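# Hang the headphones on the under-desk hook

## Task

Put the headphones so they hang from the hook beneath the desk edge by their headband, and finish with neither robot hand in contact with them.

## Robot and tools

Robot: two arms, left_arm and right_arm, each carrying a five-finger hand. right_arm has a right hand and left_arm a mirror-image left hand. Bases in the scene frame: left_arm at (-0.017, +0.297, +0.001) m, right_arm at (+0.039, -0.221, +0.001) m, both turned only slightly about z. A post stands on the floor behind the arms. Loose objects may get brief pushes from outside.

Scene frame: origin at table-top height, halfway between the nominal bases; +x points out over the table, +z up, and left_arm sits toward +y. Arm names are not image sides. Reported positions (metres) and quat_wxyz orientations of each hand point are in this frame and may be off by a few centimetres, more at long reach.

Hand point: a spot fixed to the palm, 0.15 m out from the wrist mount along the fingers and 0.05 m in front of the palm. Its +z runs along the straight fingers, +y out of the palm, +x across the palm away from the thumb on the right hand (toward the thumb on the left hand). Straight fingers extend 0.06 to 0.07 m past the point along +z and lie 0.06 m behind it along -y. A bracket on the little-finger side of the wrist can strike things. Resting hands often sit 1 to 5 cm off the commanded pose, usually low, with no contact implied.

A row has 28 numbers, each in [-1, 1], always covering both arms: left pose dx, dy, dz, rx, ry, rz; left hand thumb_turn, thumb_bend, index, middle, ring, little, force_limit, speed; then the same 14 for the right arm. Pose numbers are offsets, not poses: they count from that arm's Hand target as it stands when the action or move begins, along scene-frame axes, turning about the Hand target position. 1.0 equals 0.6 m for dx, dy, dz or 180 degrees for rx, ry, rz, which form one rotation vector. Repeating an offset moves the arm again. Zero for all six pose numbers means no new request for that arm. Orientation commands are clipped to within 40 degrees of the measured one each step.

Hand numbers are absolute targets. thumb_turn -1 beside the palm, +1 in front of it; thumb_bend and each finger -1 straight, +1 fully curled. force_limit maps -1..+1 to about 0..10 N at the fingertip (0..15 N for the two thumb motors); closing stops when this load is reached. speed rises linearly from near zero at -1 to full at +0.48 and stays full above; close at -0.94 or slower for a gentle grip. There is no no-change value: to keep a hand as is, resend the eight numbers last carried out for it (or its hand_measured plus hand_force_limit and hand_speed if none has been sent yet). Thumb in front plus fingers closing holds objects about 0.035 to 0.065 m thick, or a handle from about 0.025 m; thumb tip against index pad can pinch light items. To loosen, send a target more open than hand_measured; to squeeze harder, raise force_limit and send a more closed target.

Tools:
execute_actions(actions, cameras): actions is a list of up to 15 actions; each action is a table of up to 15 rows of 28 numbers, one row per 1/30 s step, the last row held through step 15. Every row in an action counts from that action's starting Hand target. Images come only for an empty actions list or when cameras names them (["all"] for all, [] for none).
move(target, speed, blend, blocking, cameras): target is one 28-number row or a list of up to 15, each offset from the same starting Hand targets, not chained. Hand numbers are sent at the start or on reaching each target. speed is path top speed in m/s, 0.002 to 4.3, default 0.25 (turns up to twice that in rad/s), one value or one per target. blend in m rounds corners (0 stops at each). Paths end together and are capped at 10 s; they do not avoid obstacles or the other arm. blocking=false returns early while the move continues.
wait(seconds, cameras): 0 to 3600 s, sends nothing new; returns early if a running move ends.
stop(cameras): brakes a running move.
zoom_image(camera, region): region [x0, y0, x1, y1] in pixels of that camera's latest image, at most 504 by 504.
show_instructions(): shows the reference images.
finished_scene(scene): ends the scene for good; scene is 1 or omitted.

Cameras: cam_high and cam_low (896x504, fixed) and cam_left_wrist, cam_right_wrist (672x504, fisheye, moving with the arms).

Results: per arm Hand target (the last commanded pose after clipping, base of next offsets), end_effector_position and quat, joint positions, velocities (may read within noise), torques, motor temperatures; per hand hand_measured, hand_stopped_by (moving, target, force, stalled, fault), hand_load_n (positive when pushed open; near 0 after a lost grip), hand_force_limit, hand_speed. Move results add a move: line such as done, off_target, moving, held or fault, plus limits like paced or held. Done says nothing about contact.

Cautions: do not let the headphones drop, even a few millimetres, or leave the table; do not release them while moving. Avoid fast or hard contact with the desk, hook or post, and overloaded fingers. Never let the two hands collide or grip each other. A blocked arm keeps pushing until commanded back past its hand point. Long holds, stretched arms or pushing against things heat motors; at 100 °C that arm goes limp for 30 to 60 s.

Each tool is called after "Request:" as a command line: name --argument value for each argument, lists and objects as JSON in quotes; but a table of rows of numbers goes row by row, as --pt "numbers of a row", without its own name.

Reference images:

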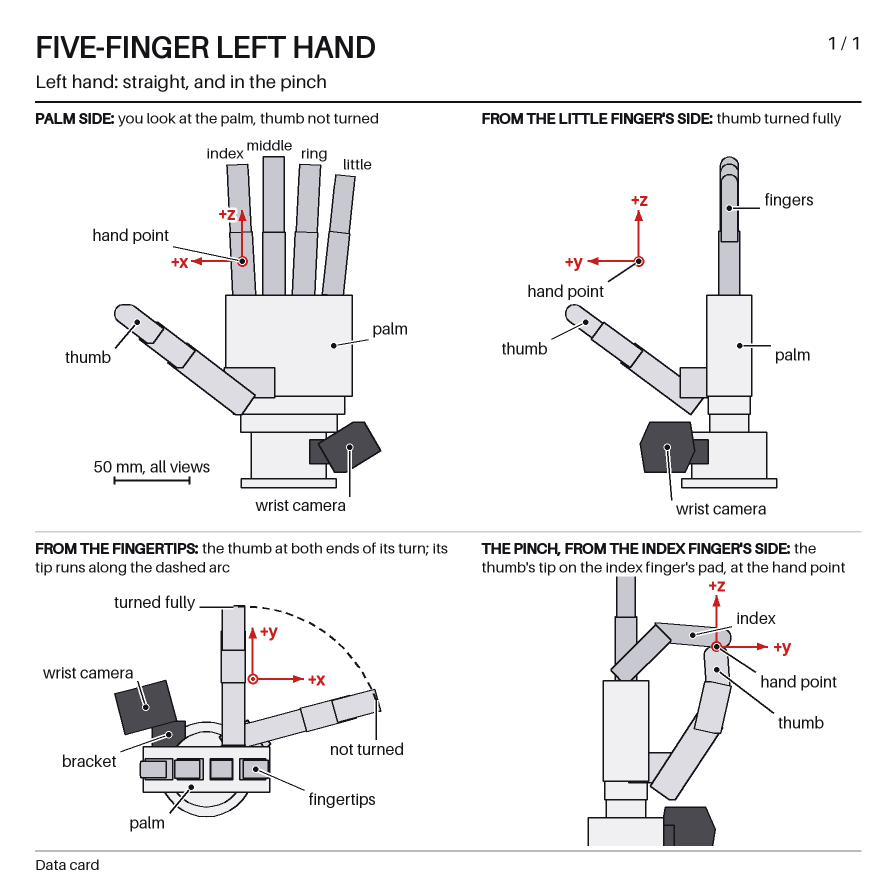

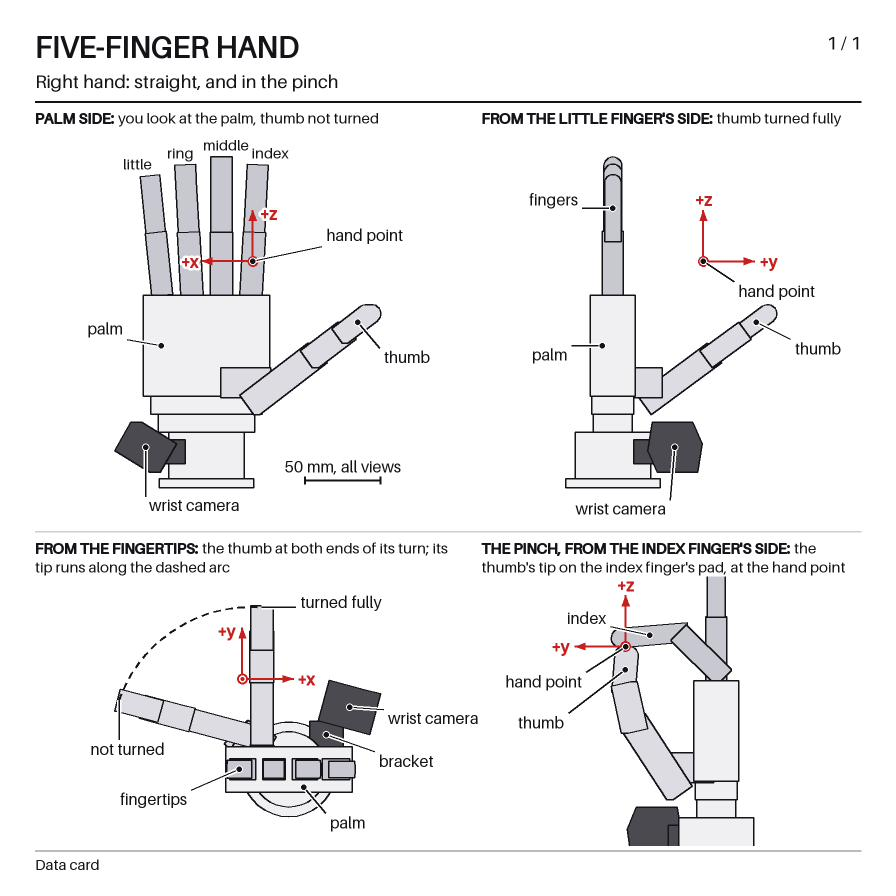

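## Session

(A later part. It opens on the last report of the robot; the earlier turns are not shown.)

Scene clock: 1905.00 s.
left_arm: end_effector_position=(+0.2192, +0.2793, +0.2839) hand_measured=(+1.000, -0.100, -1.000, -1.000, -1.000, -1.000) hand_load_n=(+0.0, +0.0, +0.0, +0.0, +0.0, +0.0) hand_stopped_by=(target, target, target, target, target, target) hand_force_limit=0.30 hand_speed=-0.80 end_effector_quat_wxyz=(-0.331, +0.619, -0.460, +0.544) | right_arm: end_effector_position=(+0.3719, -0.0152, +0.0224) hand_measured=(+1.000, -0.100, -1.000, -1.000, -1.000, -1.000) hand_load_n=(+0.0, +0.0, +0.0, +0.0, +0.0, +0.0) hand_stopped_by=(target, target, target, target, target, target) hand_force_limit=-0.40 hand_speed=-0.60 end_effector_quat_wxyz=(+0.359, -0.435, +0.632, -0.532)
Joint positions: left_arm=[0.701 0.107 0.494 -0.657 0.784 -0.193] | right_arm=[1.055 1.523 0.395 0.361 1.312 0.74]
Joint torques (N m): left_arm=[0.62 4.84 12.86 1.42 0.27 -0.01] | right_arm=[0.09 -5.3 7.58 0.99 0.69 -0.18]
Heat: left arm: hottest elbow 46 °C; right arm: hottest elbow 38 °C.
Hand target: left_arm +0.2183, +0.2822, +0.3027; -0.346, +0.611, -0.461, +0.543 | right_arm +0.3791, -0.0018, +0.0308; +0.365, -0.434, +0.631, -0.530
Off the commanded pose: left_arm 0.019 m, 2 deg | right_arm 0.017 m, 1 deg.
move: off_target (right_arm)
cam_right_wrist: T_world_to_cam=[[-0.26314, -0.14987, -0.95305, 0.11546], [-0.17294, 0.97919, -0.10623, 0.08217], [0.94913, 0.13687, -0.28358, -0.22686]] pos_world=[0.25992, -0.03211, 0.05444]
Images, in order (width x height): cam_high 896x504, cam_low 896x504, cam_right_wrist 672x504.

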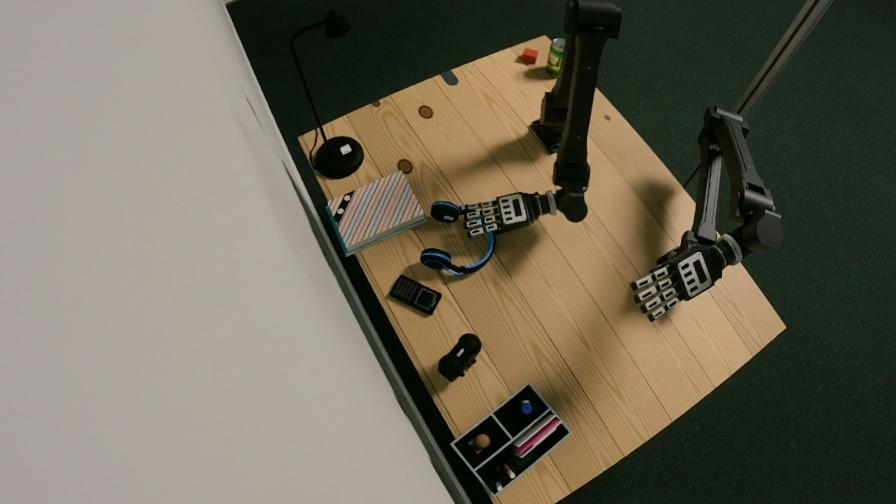

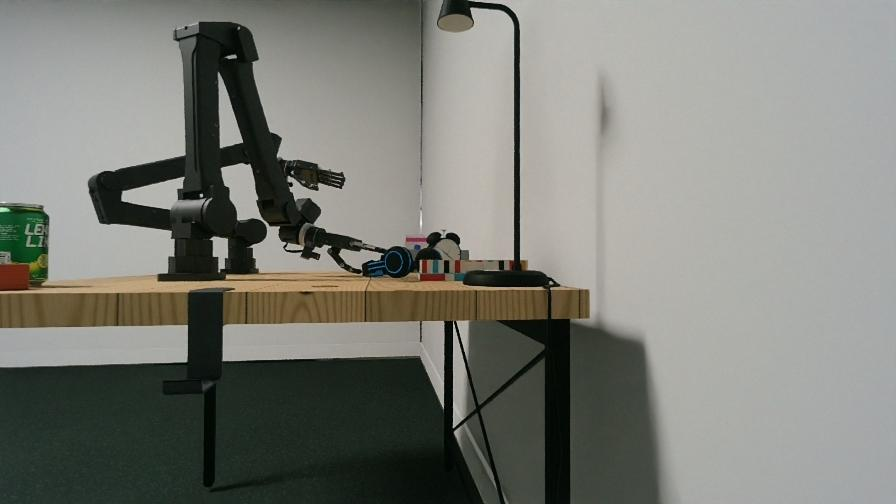

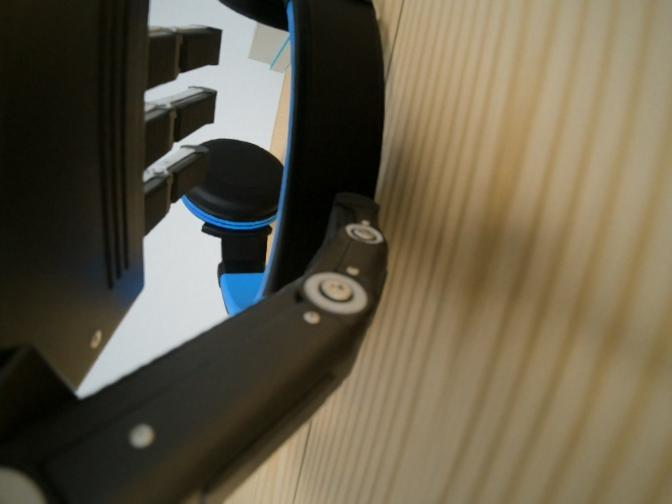

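Request:
move --target '[0,0,0,0,0,0,1,-0.1,-1,-1,-1,-1,0.3,-0.8,0.009,0.022,0.004,0,0,0,1,-0.1,-1,-1,-1,-1,-0.4,-0.6]' --speed 0.04 --cameras '["cam_right_wrist","cam_low","cam_high"]'

Request:
zoom_image --camera "cam_high" --region '[400, 160, 560, 310]'

Request:
zoom_image --camera "cam_low" --region '[280, 200, 430, 300]'

Scene clock: 1920.00 s.
left_arm: end_effector_position=(+0.2192, +0.2793, +0.2839) hand_measured=(+1.000, -0.100, -1.000, -1.000, -1.000, -1.000) hand_load_n=(+0.0, +0.0, -0.5, -0.5, +0.0, +0.0) hand_stopped_by=(target, target, target, target, target, target) hand_force_limit=0.30 hand_speed=-0.80 end_effector_quat_wxyz=(-0.331, +0.619, -0.460, +0.544) | right_arm: end_effector_position=(+0.3789, -0.0046, +0.0273) hand_measured=(+1.000, -0.100, -1.000, -1.000, -1.000, -1.000) hand_load_n=(+0.0, +0.0, +0.0, +0.0, +0.0, +0.0) hand_stopped_by=(target, target, target, target, target, target) hand_force_limit=-0.40 hand_speed=-0.60 end_effector_quat_wxyz=(+0.356, -0.437, +0.631, -0.534)
Joint positions: left_arm=[0.701 0.107 0.494 -0.657 0.784 -0.193] | right_arm=[1.055 1.529 0.436 0.32 1.315 0.74]
Joint torques (N m): left_arm=[0.73 4.78 12.86 1.39 0.26 -0.01] | right_arm=[0.26 -5.83 8.23 1.21 0.72 -0.03]
Heat: left arm: hottest elbow 46 °C; right arm: hottest elbow 38 °C.
Hand target: left_arm +0.2183, +0.2822, +0.3027; -0.346, +0.611, -0.461, +0.543 | right_arm +0.3845, +0.0114, +0.0333; +0.365, -0.433, +0.631, -0.530
Off the commanded pose: left_arm 0.019 m, 2 deg | right_arm 0.018 m, 1 deg.
move: off_target (right_arm)
cam_right_wrist: T_world_to_cam=[[-0.26581, -0.15652, -0.95124, 0.12452], [-0.17139, 0.97869, -0.11315, 0.07307], [0.94867, 0.13295, -0.28697, -0.23337]] pos_world=[0.26702, -0.021, 0.05975]
Images, in order (width x height): cam_high 896x504, cam_low 896x504, cam_right_wrist 672x504.

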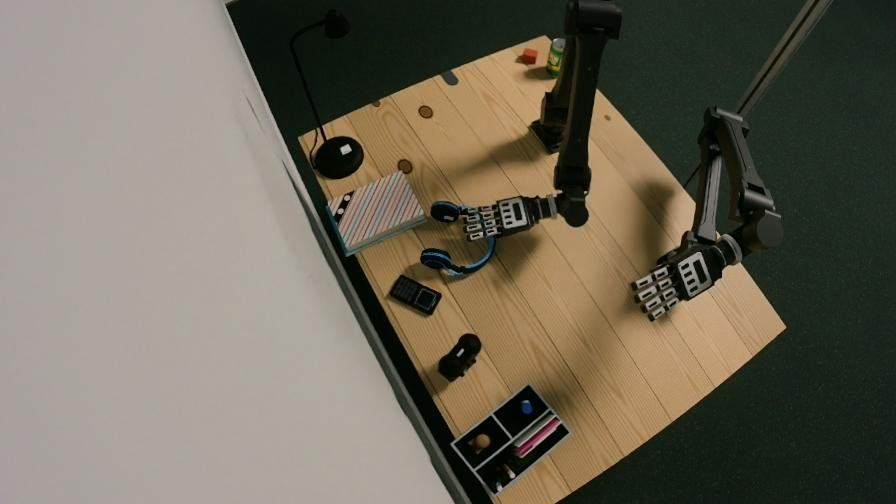

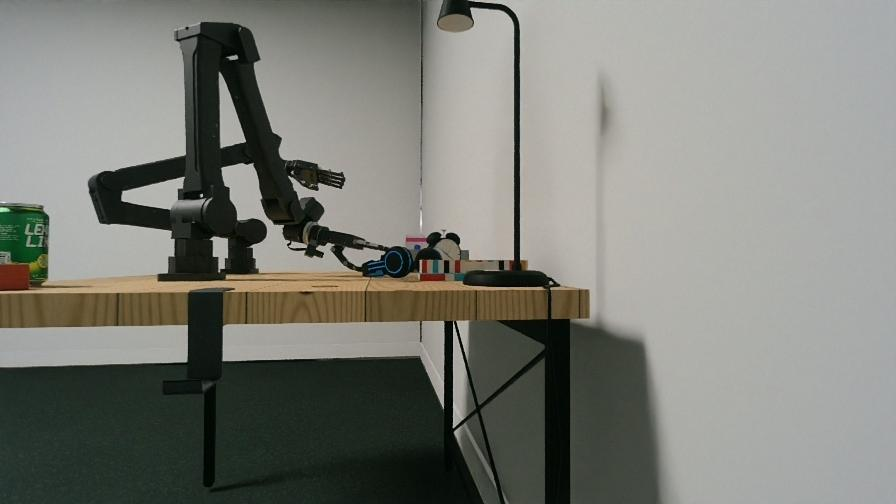

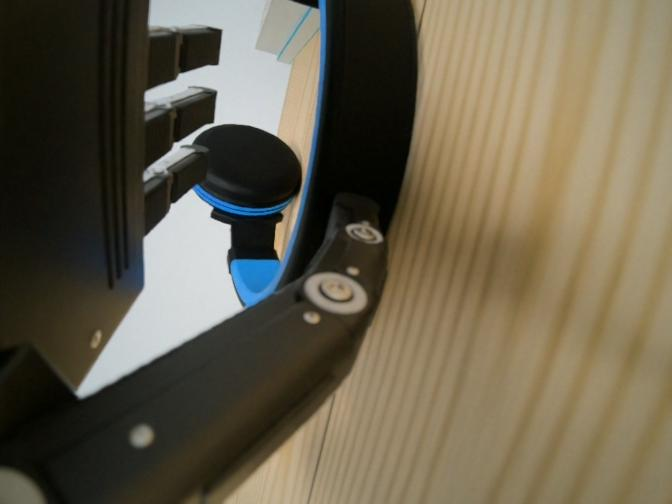

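Scaled by 3.150 from the camera's image (finer frame: 1280x720).

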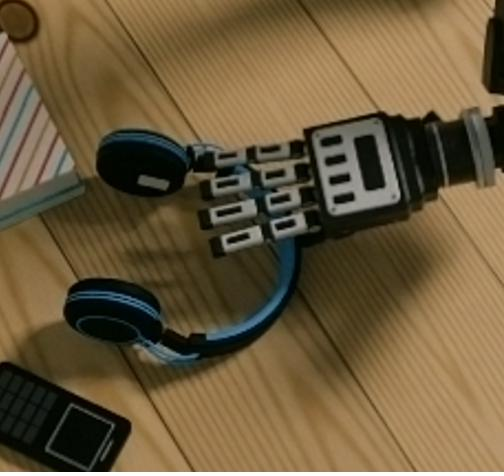

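Scaled by 3.360 from the camera's image (finer frame: 1280x720).

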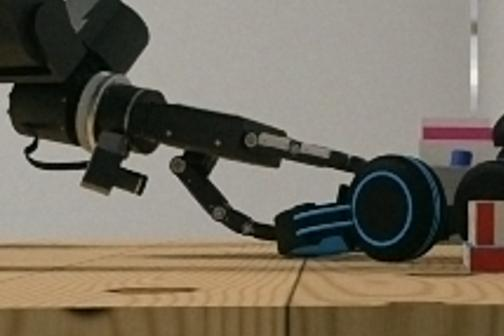

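Request:
move --target '[0,0,0,0,0,0,1,-0.1,-1,-1,-1,-1,0.3,-0.8,0,0,0,0,0,0,1,-0.1,0.35,0.35,0.3,-1,-0.4,-0.8]' --cameras '["cam_right_wrist","cam_low","cam_high"]'

Request:
zoom_image --camera "cam_high" --region '[400, 160, 560, 310]'

Request:
zoom_image --camera "cam_low" --region '[280, 200, 430, 300]'

Scene clock: 1937.43 s.
left_arm: end_effector_position=(+0.2192, +0.2793, +0.2839) hand_measured=(+1.000, -0.100, -1.000, -1.000, -1.000, -1.000) hand_load_n=(+0.0, +0.0, +0.0, +0.0, +0.0, +0.0) hand_stopped_by=(target, target, target, target, target, target) hand_force_limit=0.30 hand_speed=-0.80 end_effector_quat_wxyz=(-0.331, +0.619, -0.460, +0.544) | right_arm: end_effector_position=(+0.3797, -0.0031, +0.0284) hand_measured=(+1.000, -0.100, -0.004, +0.068, -0.022, -1.000) hand_load_n=(+0.5, +2.5, +2.5, +5.0, +0.5, +0.0) hand_stopped_by=(target, target, force, force, force, target) hand_force_limit=-0.40 hand_speed=-0.80 end_effector_quat_wxyz=(+0.357, -0.436, +0.631, -0.534)
Joint positions: left_arm=[0.701 0.107 0.494 -0.657 0.784 -0.193] | right_arm=[1.056 1.529 0.439 0.319 1.316 0.74]
Joint torques (N m): left_arm=[0.62 4.78 12.86 1.42 0.26 -0.01] | right_arm=[0.67 -4.89 7.77 0.85 0.73 -0.03]
Heat: left arm: hottest elbow 46 °C; right arm: hottest elbow 39 °C.
Hand target: left_arm +0.2183, +0.2822, +0.3027; -0.346, +0.611, -0.461, +0.543 | right_arm +0.3844, +0.0115, +0.0333; +0.365, -0.434, +0.631, -0.530
Off the commanded pose: left_arm 0.019 m, 2 deg | right_arm 0.016 m, 1 deg.
move: done
cam_right_wrist: T_world_to_cam=[[-0.2636, -0.15444, -0.95219, 0.12516], [-0.17108, 0.97894, -0.11142, 0.07171], [0.94934, 0.13353, -0.28447, -0.23422]] pos_world=[0.26761, -0.0196, 0.06054]
Images, in order (width x height): cam_high 896x504, cam_low 896x504, cam_right_wrist 672x504.

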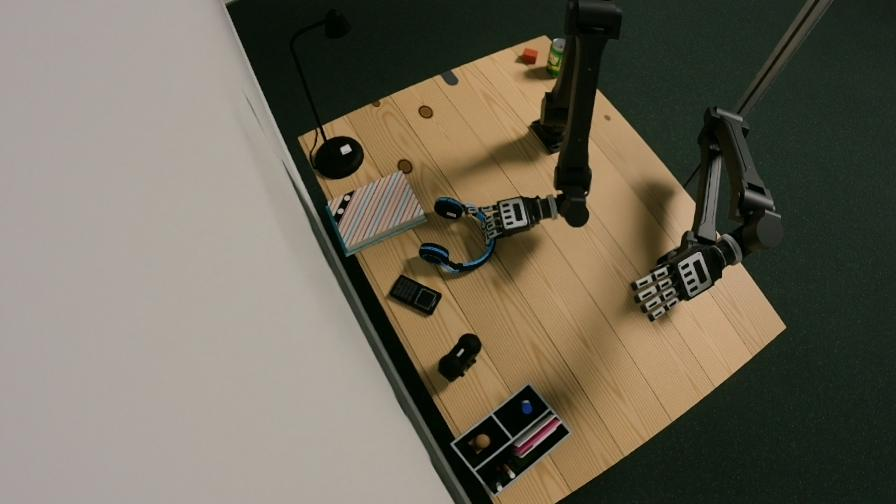

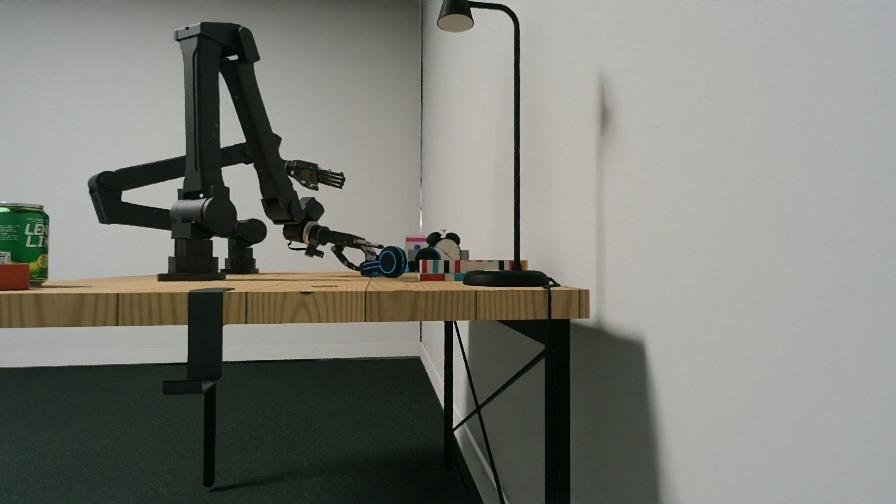

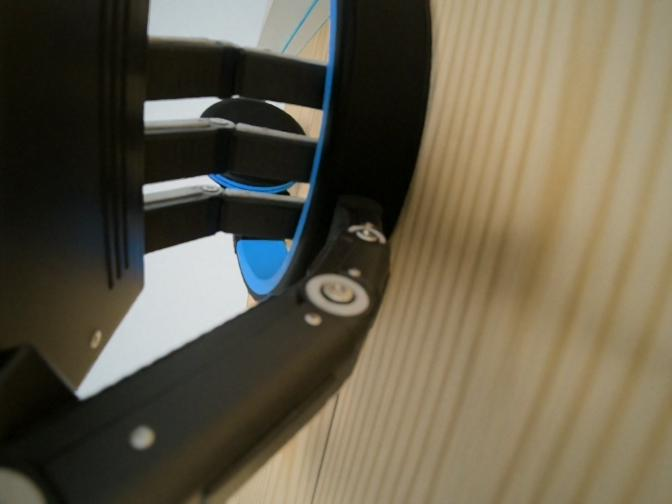

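Scaled by 3.150 from the camera's image (finer frame: 1280x720).

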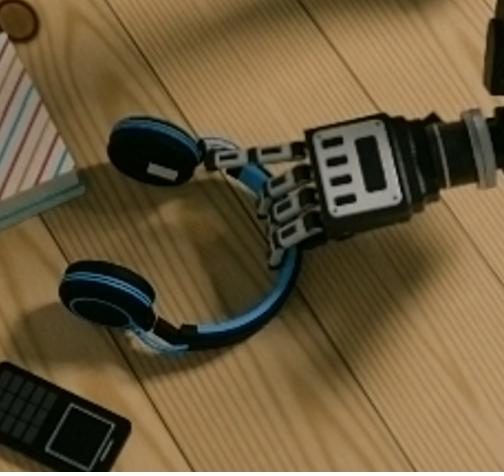

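Scaled by 3.360 from the camera's image (finer frame: 1280x720).

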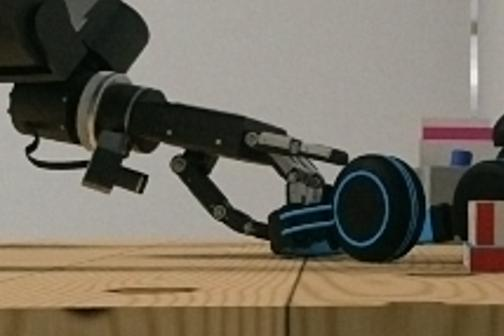

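Request:
move --target '[0,0,0,0,0,0,1,-0.1,-1,-1,-1,-1,0.3,-0.8,0,0,0,0,0,0,1,-0.1,0.3,0.3,0.25,-1,0.3,-0.85]' --cameras '[]'

Request:
move --target '[0,0,0,0,0,0,1,-0.1,-1,-1,-1,-1,0.3,-0.8,0,0,0.1,0,0,0,1,-0.1,0.3,0.3,0.25,-1,0.3,-0.85]' --speed 0.05 --cameras '["cam_right_wrist","cam_low","cam_high"]'

Request:
zoom_image --camera "cam_low" --region '[280, 180, 430, 300]'

Scene clock: 1966.23 s.
left_arm: end_effector_position=(+0.2192, +0.2793, +0.2839) hand_measured=(+1.000, -0.100, -1.000, -1.000, -1.000, -1.000) hand_load_n=(+0.0, +0.0, +0.0, +0.0, -0.5, -0.5) hand_stopped_by=(target, target, target, target, target, target) hand_force_limit=0.30 hand_speed=-0.80 end_effector_quat_wxyz=(-0.331, +0.619, -0.460, +0.544) | right_arm: end_effector_position=(+0.3800, -0.0030, +0.0289) hand_measured=(+1.000, -0.102, +0.034, +0.080, +0.030, -1.000) hand_load_n=(+1.0, +4.0, +7.0, +5.5, +6.5, +0.0) hand_stopped_by=(target, target, force, force, force, target) hand_force_limit=0.30 hand_speed=-0.85 end_effector_quat_wxyz=(+0.357, -0.435, +0.631, -0.534)
Joint positions: left_arm=[0.701 0.107 0.494 -0.657 0.784 -0.193] | right_arm=[1.056 1.529 0.44 0.319 1.318 0.74]
Joint torques (N m): left_arm=[0.62 4.78 12.86 1.42 0.27 -0.01] | right_arm=[0.44 -5.13 7.69 0.9 0.68 0.03]
Heat: left arm: hottest elbow 46 °C; right arm: hottest elbow 39 °C.
Hand target: left_arm +0.2183, +0.2822, +0.3027; -0.346, +0.611, -0.461, +0.543 | right_arm +0.3845, +0.0115, +0.0333; +0.365, -0.434, +0.631, -0.530
Off the commanded pose: left_arm 0.019 m, 2 deg | right_arm 0.016 m, 1 deg.
move: done

Scene clock: 1968.10 s.
left_arm: end_effector_position=(+0.2192, +0.2793, +0.2839) hand_measured=(+1.000, -0.100, -1.000, -1.000, -1.000, -1.000) hand_load_n=(+0.0, +0.0, +0.0, +0.0, +0.0, +0.0) hand_stopped_by=(target, target, target, target, target, target) hand_force_limit=0.30 hand_speed=-0.80 end_effector_quat_wxyz=(-0.331, +0.619, -0.460, +0.544) | right_arm: end_effector_position=(+0.3726, -0.0125, +0.0655) hand_measured=(+1.000, -0.102, +0.034, +0.080, +0.030, -1.000) hand_load_n=(+0.0, +4.0, +8.0, +2.0, +6.5, +0.0) hand_stopped_by=(target, target, force, force, force, target) hand_force_limit=0.30 hand_speed=-0.85 end_effector_quat_wxyz=(+0.336, -0.456, +0.623, -0.539)
Joint positions: left_arm=[0.701 0.107 0.494 -0.657 0.784 -0.193] | right_arm=[1.056 1.354 0.463 0.061 1.307 0.74]
Joint torques (N m): left_arm=[0.67 4.78 12.89 1.42 0.26 -0.01] | right_arm=[0.15 -7.24 11.17 0.9 1.08 0.01]
Heat: left arm: hottest elbow 46 °C; right arm: hottest elbow 39 °C.
Hand target: left_arm +0.2183, +0.2822, +0.3027; -0.346, +0.611, -0.461, +0.543 | right_arm +0.3844, +0.0114, +0.0932; +0.365, -0.434, +0.631, -0.530
Off the commanded pose: left_arm 0.019 m, 2 deg | right_arm 0.039 m, 4 deg.
move: off_target (right_arm)
cam_right_wrist: T_world_to_cam=[[-0.29744, -0.20045, -0.93346, 0.16798], [-0.18191, 0.9717, -0.1507, 0.09026], [0.93725, 0.12499, -0.32549, -0.20868]] pos_world=[0.26197, -0.02796, 0.10248]
Images, in order (width x height): cam_high 896x504, cam_low 896x504, cam_right_wrist 672x504.

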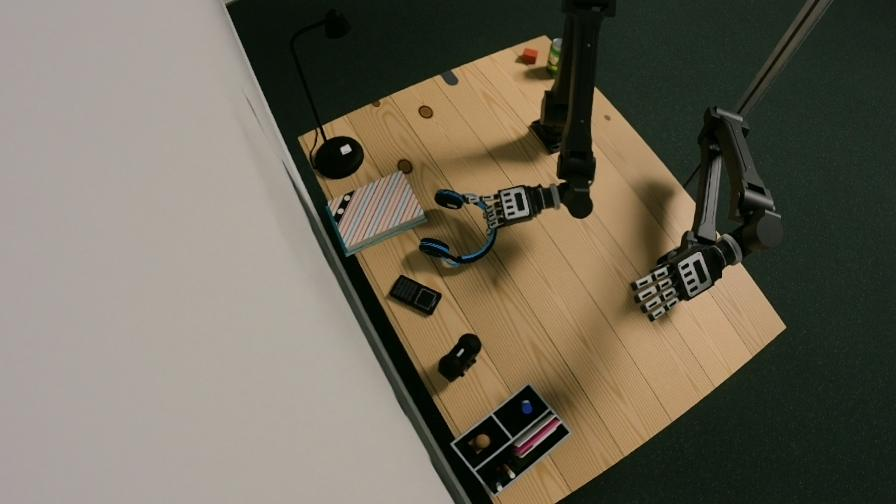

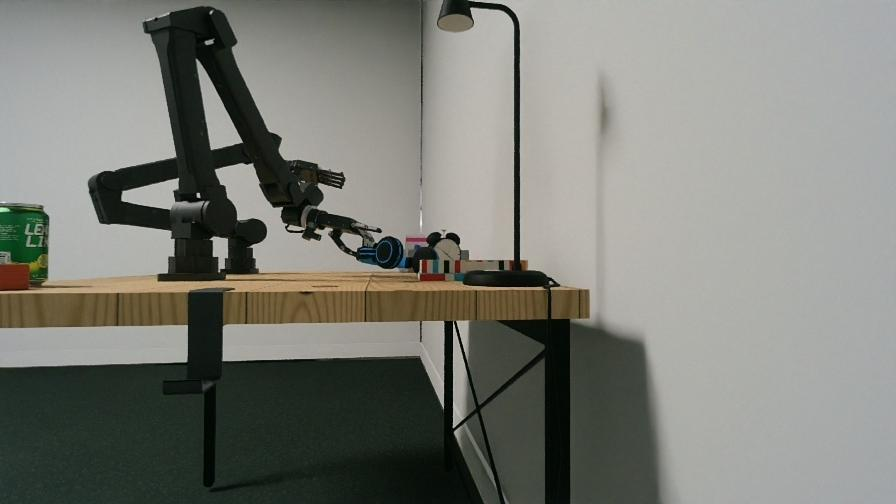

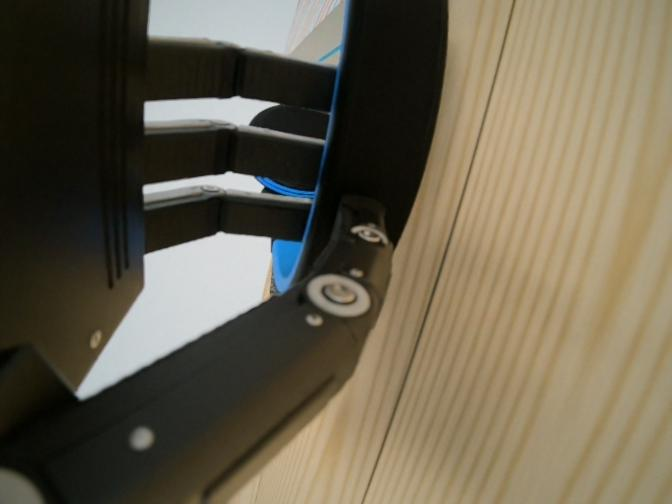

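Scaled by 3.360 from the camera's image (finer frame: 1280x720).

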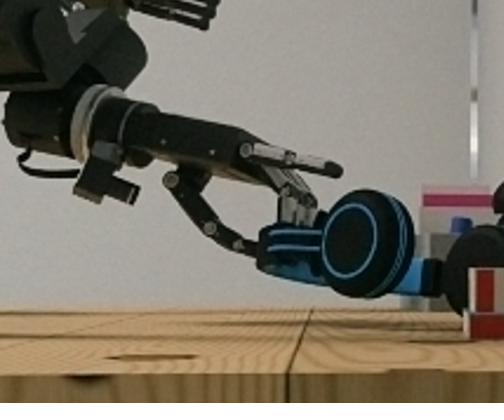

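Request:
move --target '[0,0,0,0,0,0,1,-0.1,-1,-1,-1,-1,0.3,-0.8,-0.02,-0.05,0.34,0,0,0,1,-0.1,0.3,0.3,0.25,-1,0.3,-0.85]' --speed 0.08 --cameras '["cam_right_wrist","cam_low","cam_high"]'

Request:
zoom_image --camera "cam_low" --region '[250, 80, 450, 260]'

Request:
zoom_image --camera "cam_high" --region '[380, 130, 560, 310]'

Scene clock: 2057.03 s.
left_arm: end_effector_position=(+0.2192, +0.2793, +0.2839) hand_measured=(+1.000, -0.100, -1.000, -1.000, -1.000, -1.000) hand_load_n=(+0.0, +0.0, +0.0, +0.0, +0.0, -0.5) hand_stopped_by=(target, target, target, target, target, target) hand_force_limit=0.30 hand_speed=-0.80 end_effector_quat_wxyz=(-0.331, +0.619, -0.460, +0.544) | right_arm: end_effector_position=(+0.3624, -0.0266, +0.2545) hand_measured=(+1.000, -0.102, +0.034, +0.080, +0.030, -1.000) hand_load_n=(+0.0, +4.0, +8.0, +2.0, +6.5, +0.0) hand_stopped_by=(target, target, force, force, force, target) hand_force_limit=0.30 hand_speed=-0.85 end_effector_quat_wxyz=(+0.339, -0.462, +0.620, -0.536)
Joint positions: left_arm=[0.701 0.107 0.494 -0.657 0.784 -0.193] | right_arm=[1.056 0.929 0.747 -0.614 1.295 0.7]
Joint torques (N m): left_arm=[0.67 4.84 12.85 1.43 0.26 0] | right_arm=[-1.49 -3.43 16.35 0.77 1.08 -0.11]
Heat: left arm: hottest elbow 47 °C; right arm: hottest elbow 44 °C.
Hand target: left_arm +0.2183, +0.2822, +0.3027; -0.346, +0.611, -0.461, +0.543 | right_arm +0.3724, -0.0186, +0.2973; +0.365, -0.434, +0.631, -0.530
Off the commanded pose: left_arm 0.019 m, 2 deg | right_arm 0.045 m, 5 deg.
move: off_target (right_arm)
cam_right_wrist: T_world_to_cam=[[-0.29723, -0.20762, -0.93196, 0.33789], [-0.19811, 0.96824, -0.15252, 0.13688], [0.93403, 0.1393, -0.32892, -0.13344]] pos_world=[0.25218, -0.0438, 0.29189]
Images, in order (width x height): cam_high 896x504, cam_low 896x504, cam_right_wrist 672x504.

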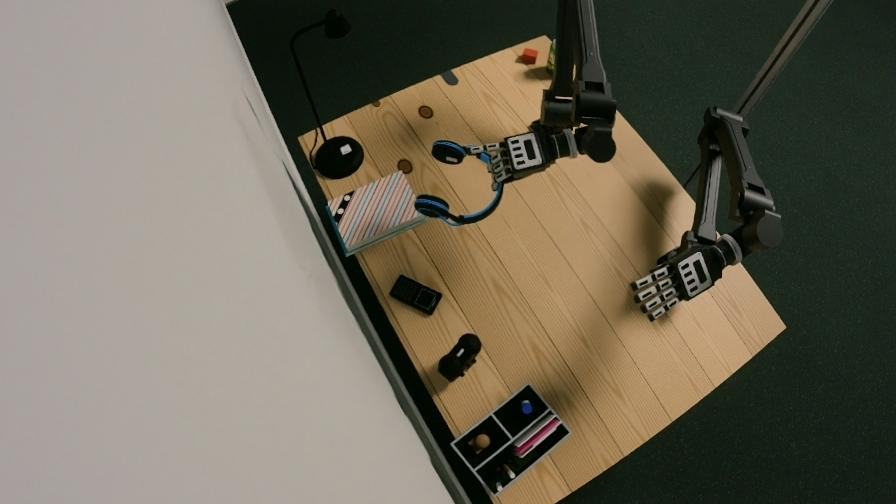

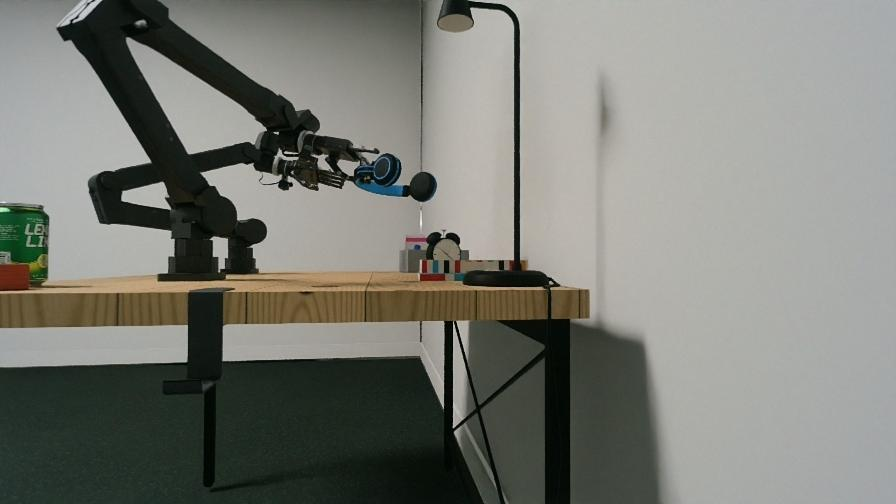

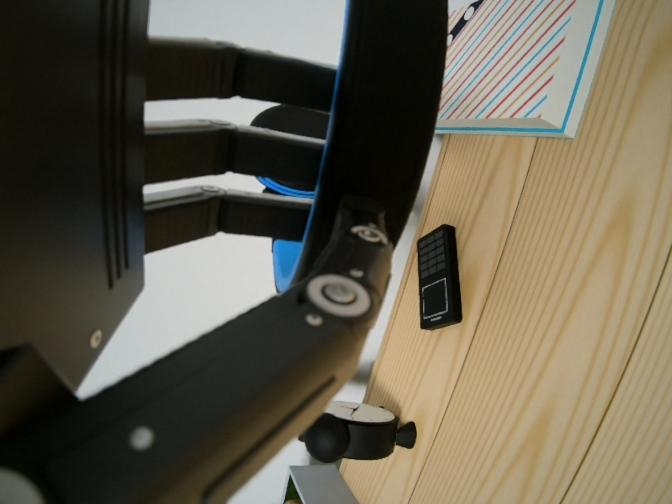

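Scaled by 2.520 from the camera's image (finer frame: 1280x720).

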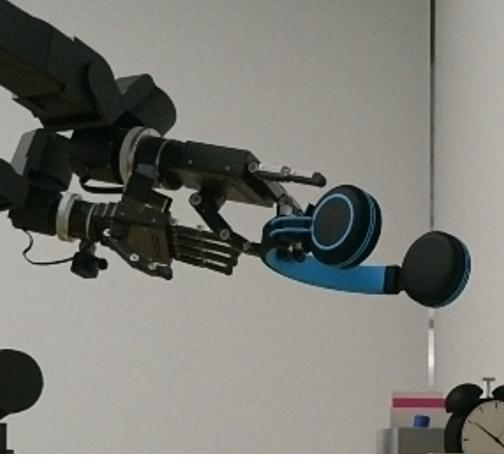

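Scaled by 2.800 from the camera's image (finer frame: 1280x720).

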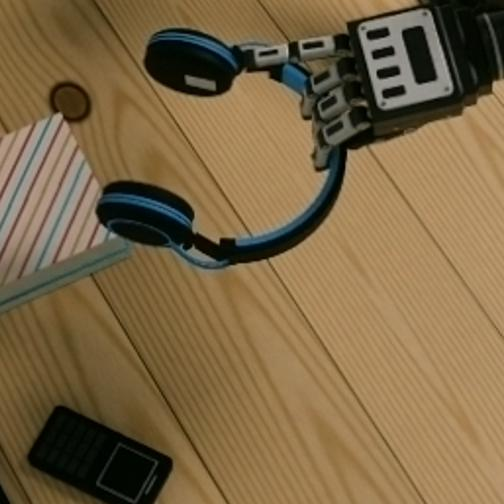

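Request:
move --pt "0 0 0 0 0 0 1 -0.1 -1 -1 -1 -1 0.3 -0.8 -0.087 -0.436 0.071 0.25 0.049 -0.088 1 -0.1 0.3 0.3 0.25 -1 0.3 -0.85" --pt "0 0 0 0 0 0 1 -0.1 -1 -1 -1 -1 0.3 -0.8 -0.354 -0.752 0.05 0.4553 0.0896 -0.1595 1 -0.1 0.3 0.3 0.25 -1 0.3 -0.85" --speed 0.09 --blend '[0.05, 0]' --cameras '["all"]'

Request:
zoom_image --camera "cam_low" --region '[100, 0, 450, 300]'

Scene clock: 2126.03 s.
left_arm: end_effector_position=(+0.2192, +0.2793, +0.2839) hand_measured=(+1.000, -0.100, -1.000, -1.000, -1.000, -1.000) hand_load_n=(+0.0, +0.0, +0.0, +0.0, +0.0, -0.5) hand_stopped_by=(target, target, target, target, target, target) hand_force_limit=0.30 hand_speed=-0.80 end_effector_quat_wxyz=(-0.331, +0.619, -0.460, +0.544) | right_arm: end_effector_position=(+0.1641, -0.4570, +0.3037) hand_measured=(+1.000, -0.102, +0.034, +0.080, +0.030, -1.000) hand_load_n=(+0.5, +6.5, +7.5, +2.0, +4.0, +0.0) hand_stopped_by=(target, target, force, force, force, target) hand_force_limit=0.30 hand_speed=-0.85 end_effector_quat_wxyz=(+0.338, +0.010, +0.941, +0.024)
Joint positions: left_arm=[0.701 0.107 0.494 -0.657 0.784 -0.193] | right_arm=[-1.596 1.15 1.148 -1.677 -0.685 -0.09]
Joint torques (N m): left_arm=[0.62 4.78 12.86 1.42 0.26 -0.01] | right_arm=[-1.32 -5.3 14.78 -0.55 -0.9 -0.15]
Motor temperatures (°C): left_arm=[26 27 47 27 26 24] | right_arm=[26 30 47 26 27 26]
Heat: left arm: hottest elbow 47 °C; right arm: hottest elbow 47 °C.
Hand target: left_arm +0.2183, +0.2822, +0.3027; -0.346, +0.611, -0.461, +0.543 | right_arm +0.1600, -0.4698, +0.3273; +0.342, +0.000, +0.940, +0.000
Off the commanded pose: left_arm 0.019 m, 2 deg | right_arm 0.027 m, 3 deg.
joint sent to its limit (right arm) — joint 4 (wrist pitch), lower limit. The joint targets still meet the commanded pose.
move: off_target (right_arm)
cam_left_wrist: T_world_to_cam=[[0.15602, 0.11112, 0.98148, -0.34855], [-0.59771, -0.78046, 0.18337, 0.28874], [0.78638, -0.61526, -0.05535, 0.12741]] pos_world=[0.12677, 0.34247, 0.2962]
cam_right_wrist: T_world_to_cam=[[-0.18416, 0.97965, -0.0798, 0.50069], [0.34258, 0.14007, 0.92899, -0.27381], [0.92126, 0.14374, -0.36141, 0.14188]] pos_world=[0.0553, -0.47254, 0.34559]

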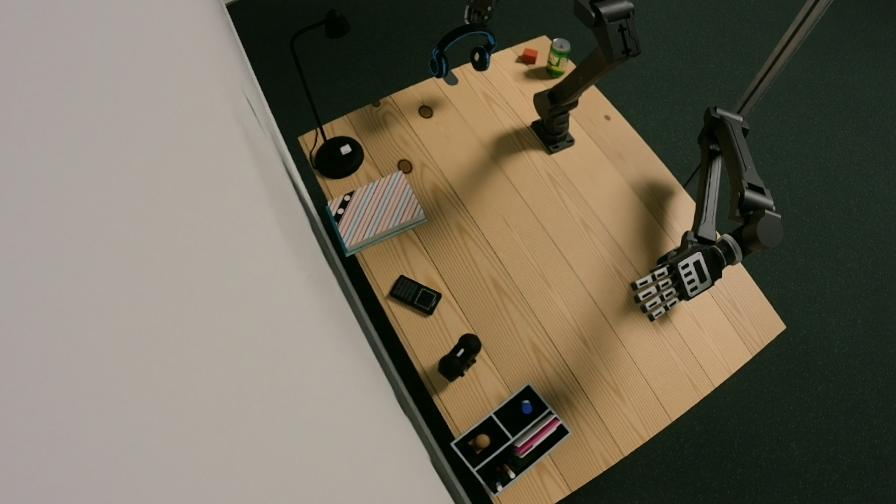

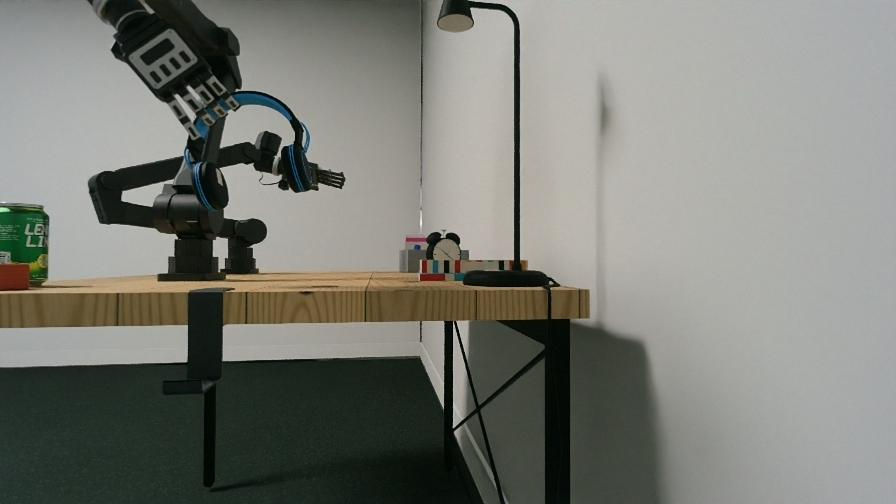

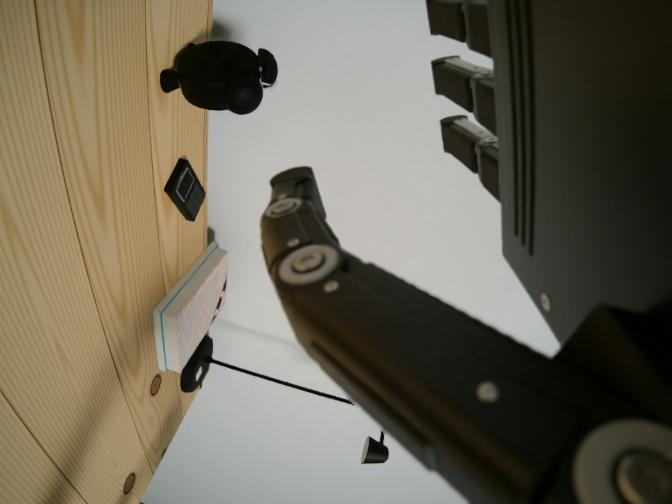

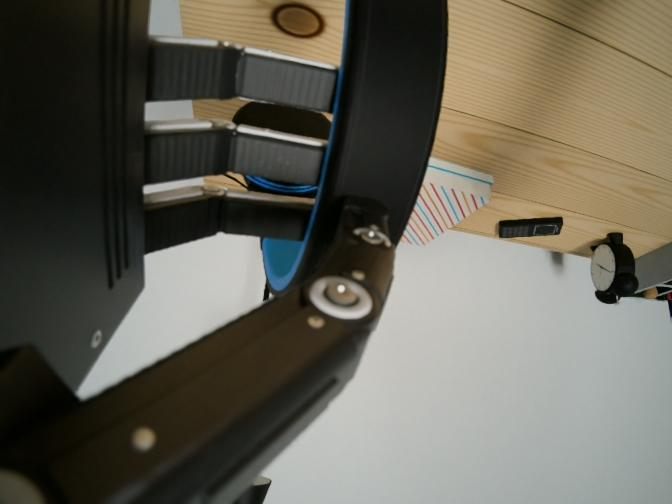

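Scaled by 1.440 from the camera's image (finer frame: 1280x720).

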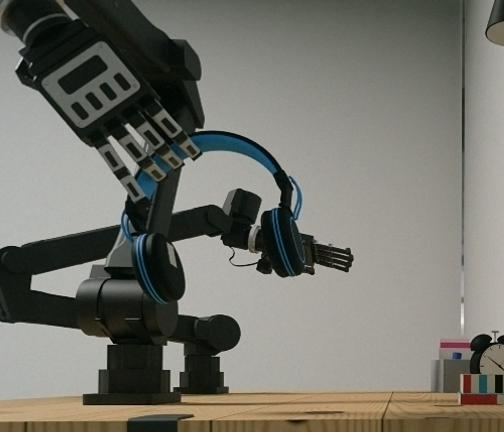

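Request:
zoom_image --camera "cam_low" --region '[150, 60, 330, 230]'

Request:
zoom_image --camera "cam_high" --region '[400, 0, 560, 110]'

Request:
zoom_image --camera "cam_low" --region '[130, 270, 270, 410]'

Scaled by 2.800 from the camera's image (finer frame: 1280x720).

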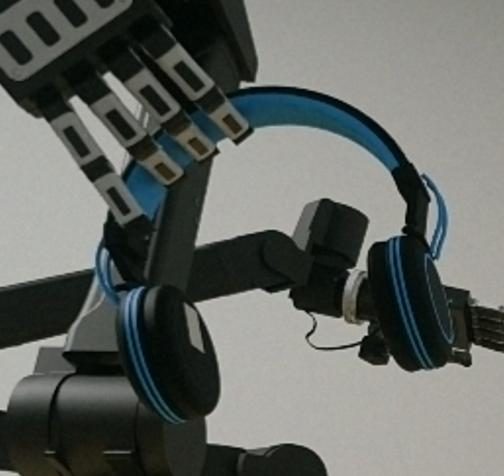

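Scaled by 3.150 from the camera's image (finer frame: 1280x720).

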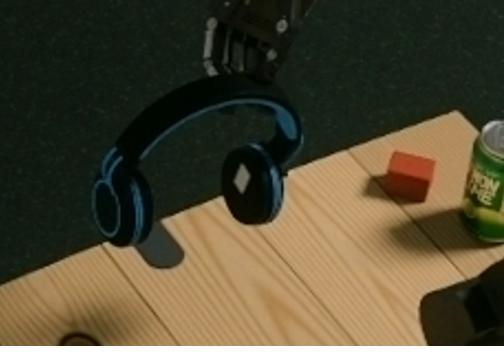

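Scaled by 3.600 from the camera's image (finer frame: 1280x720).

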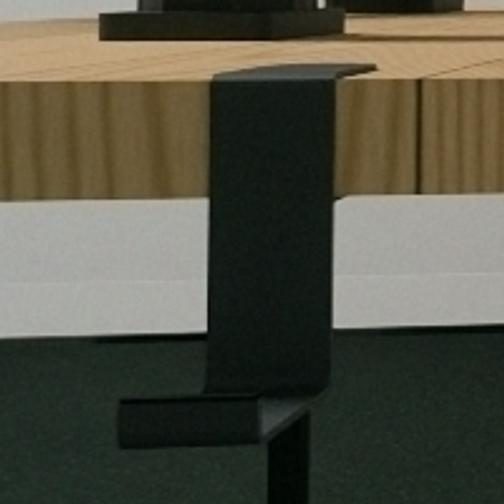

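Request:
move --pt "0 0 0 0 0 0 1 -0.1 -1 -1 -1 -1 0.3 -0.8 -0.045 -0.384 0 0 -0.0278 0 1 -0.1 0.3 0.3 0.25 -1 0.3 -0.85" --pt "0 0 0 0 0 0 1 -0.1 -1 -1 -1 -1 0.3 -0.8 -0.045 -0.384 -0.4 0 -0.0278 0 1 -0.1 0.3 0.3 0.25 -1 0.3 -0.85" --speed 0.1 --blend '[0.04, 0]' --cameras '["cam_high","cam_low","cam_right_wrist"]'

Request:
zoom_image --camera "cam_low" --region '[60, 140, 340, 420]'

Request:
zoom_image --camera "cam_high" --region '[400, 0, 560, 110]'

Scene clock: 2317.13 s.
left_arm: end_effector_position=(+0.2192, +0.2793, +0.2839) hand_measured=(+1.000, -0.100, -1.000, -1.000, -1.000, -1.000) hand_load_n=(+0.0, +0.0, +0.0, +0.0, +0.0, +0.0) hand_stopped_by=(target, target, target, target, target, target) hand_force_limit=0.30 hand_speed=-0.80 end_effector_quat_wxyz=(-0.331, +0.619, -0.460, +0.544) | right_arm: end_effector_position=(+0.1385, -0.6972, +0.0830) hand_measured=(+1.000, -0.102, +0.034, +0.080, +0.030, -1.000) hand_load_n=(+1.0, +6.5, +7.5, +2.0, +3.5, +0.0) hand_stopped_by=(target, target, force, force, force, target) hand_force_limit=0.30 hand_speed=-0.85 end_effector_quat_wxyz=(+0.377, +0.000, +0.926, +0.012)
Joint positions: left_arm=[0.701 0.107 0.494 -0.657 0.784 -0.193] | right_arm=[-1.629 1.936 1.42 -1.186 -0.765 -0.158]
Joint torques (N m): left_arm=[0.67 4.72 12.85 1.4 0.26 0] | right_arm=[-2.55 -15.79 7.64 0.31 -1.06 -0.08]
Motor temperatures (°C): left_arm=[26 27 48 27 26 24] | right_arm=[26 30 52 26 28 26]
Heat: left arm: hottest elbow 48 °C; right arm: hottest elbow 52 °C.
Hand target: left_arm +0.2183, +0.2822, +0.3027; -0.346, +0.611, -0.461, +0.543 | right_arm +0.1331, -0.7001, +0.0872; +0.382, +0.000, +0.924, +0.001
Off the commanded pose: left_arm 0.019 m, 2 deg | right_arm 0.008 m, 1 deg.
move: done
cam_right_wrist: T_world_to_cam=[[-0.18269, 0.97526, -0.12449, 0.71404], [0.2628, 0.17045, 0.94967, 0.00418], [0.9474, 0.14078, -0.28744, 0.10838]] pos_world=[0.02666, -0.71235, 0.11607]

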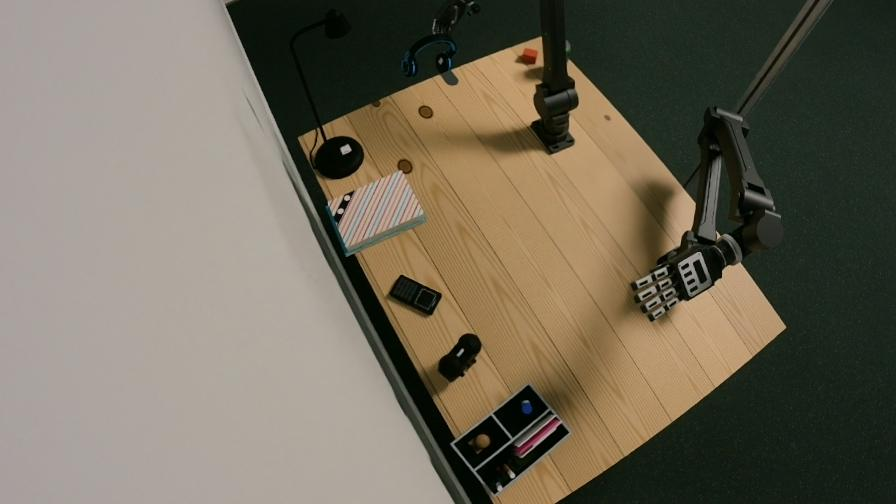

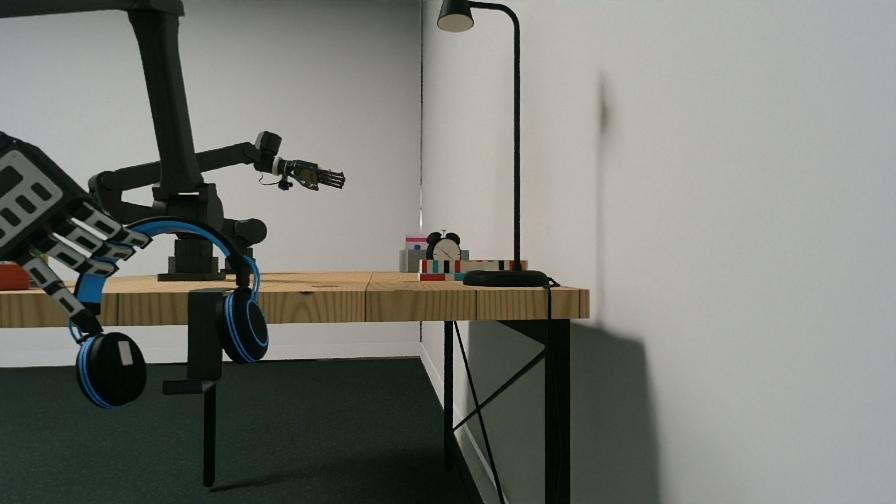

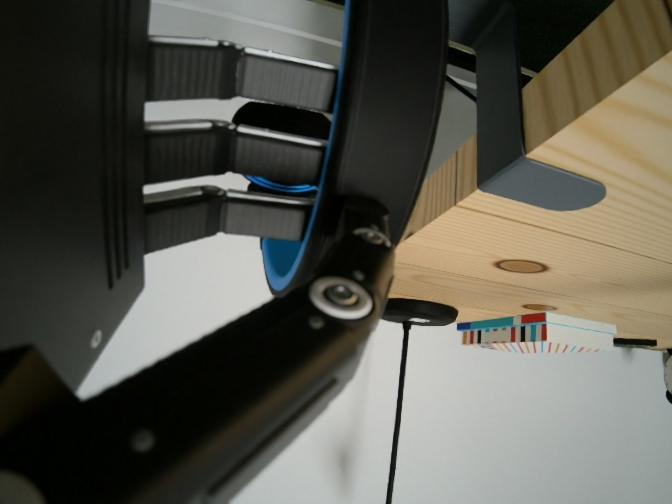

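Scaled by 1.800 from the camera's image (finer frame: 1280x720).

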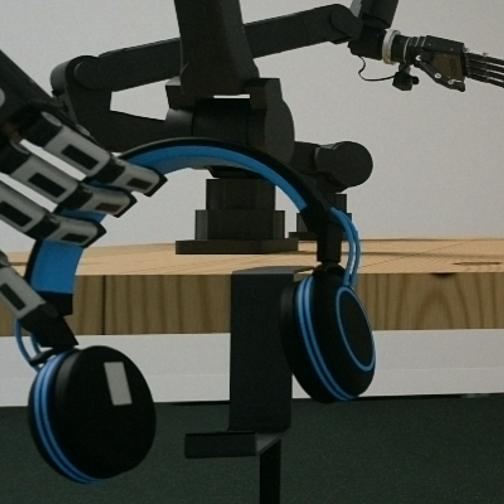

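Scaled by 3.150 from the camera's image (finer frame: 1280x720).

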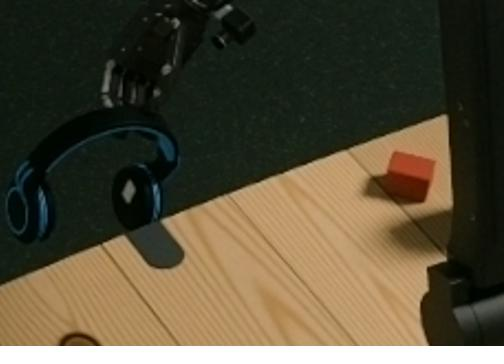

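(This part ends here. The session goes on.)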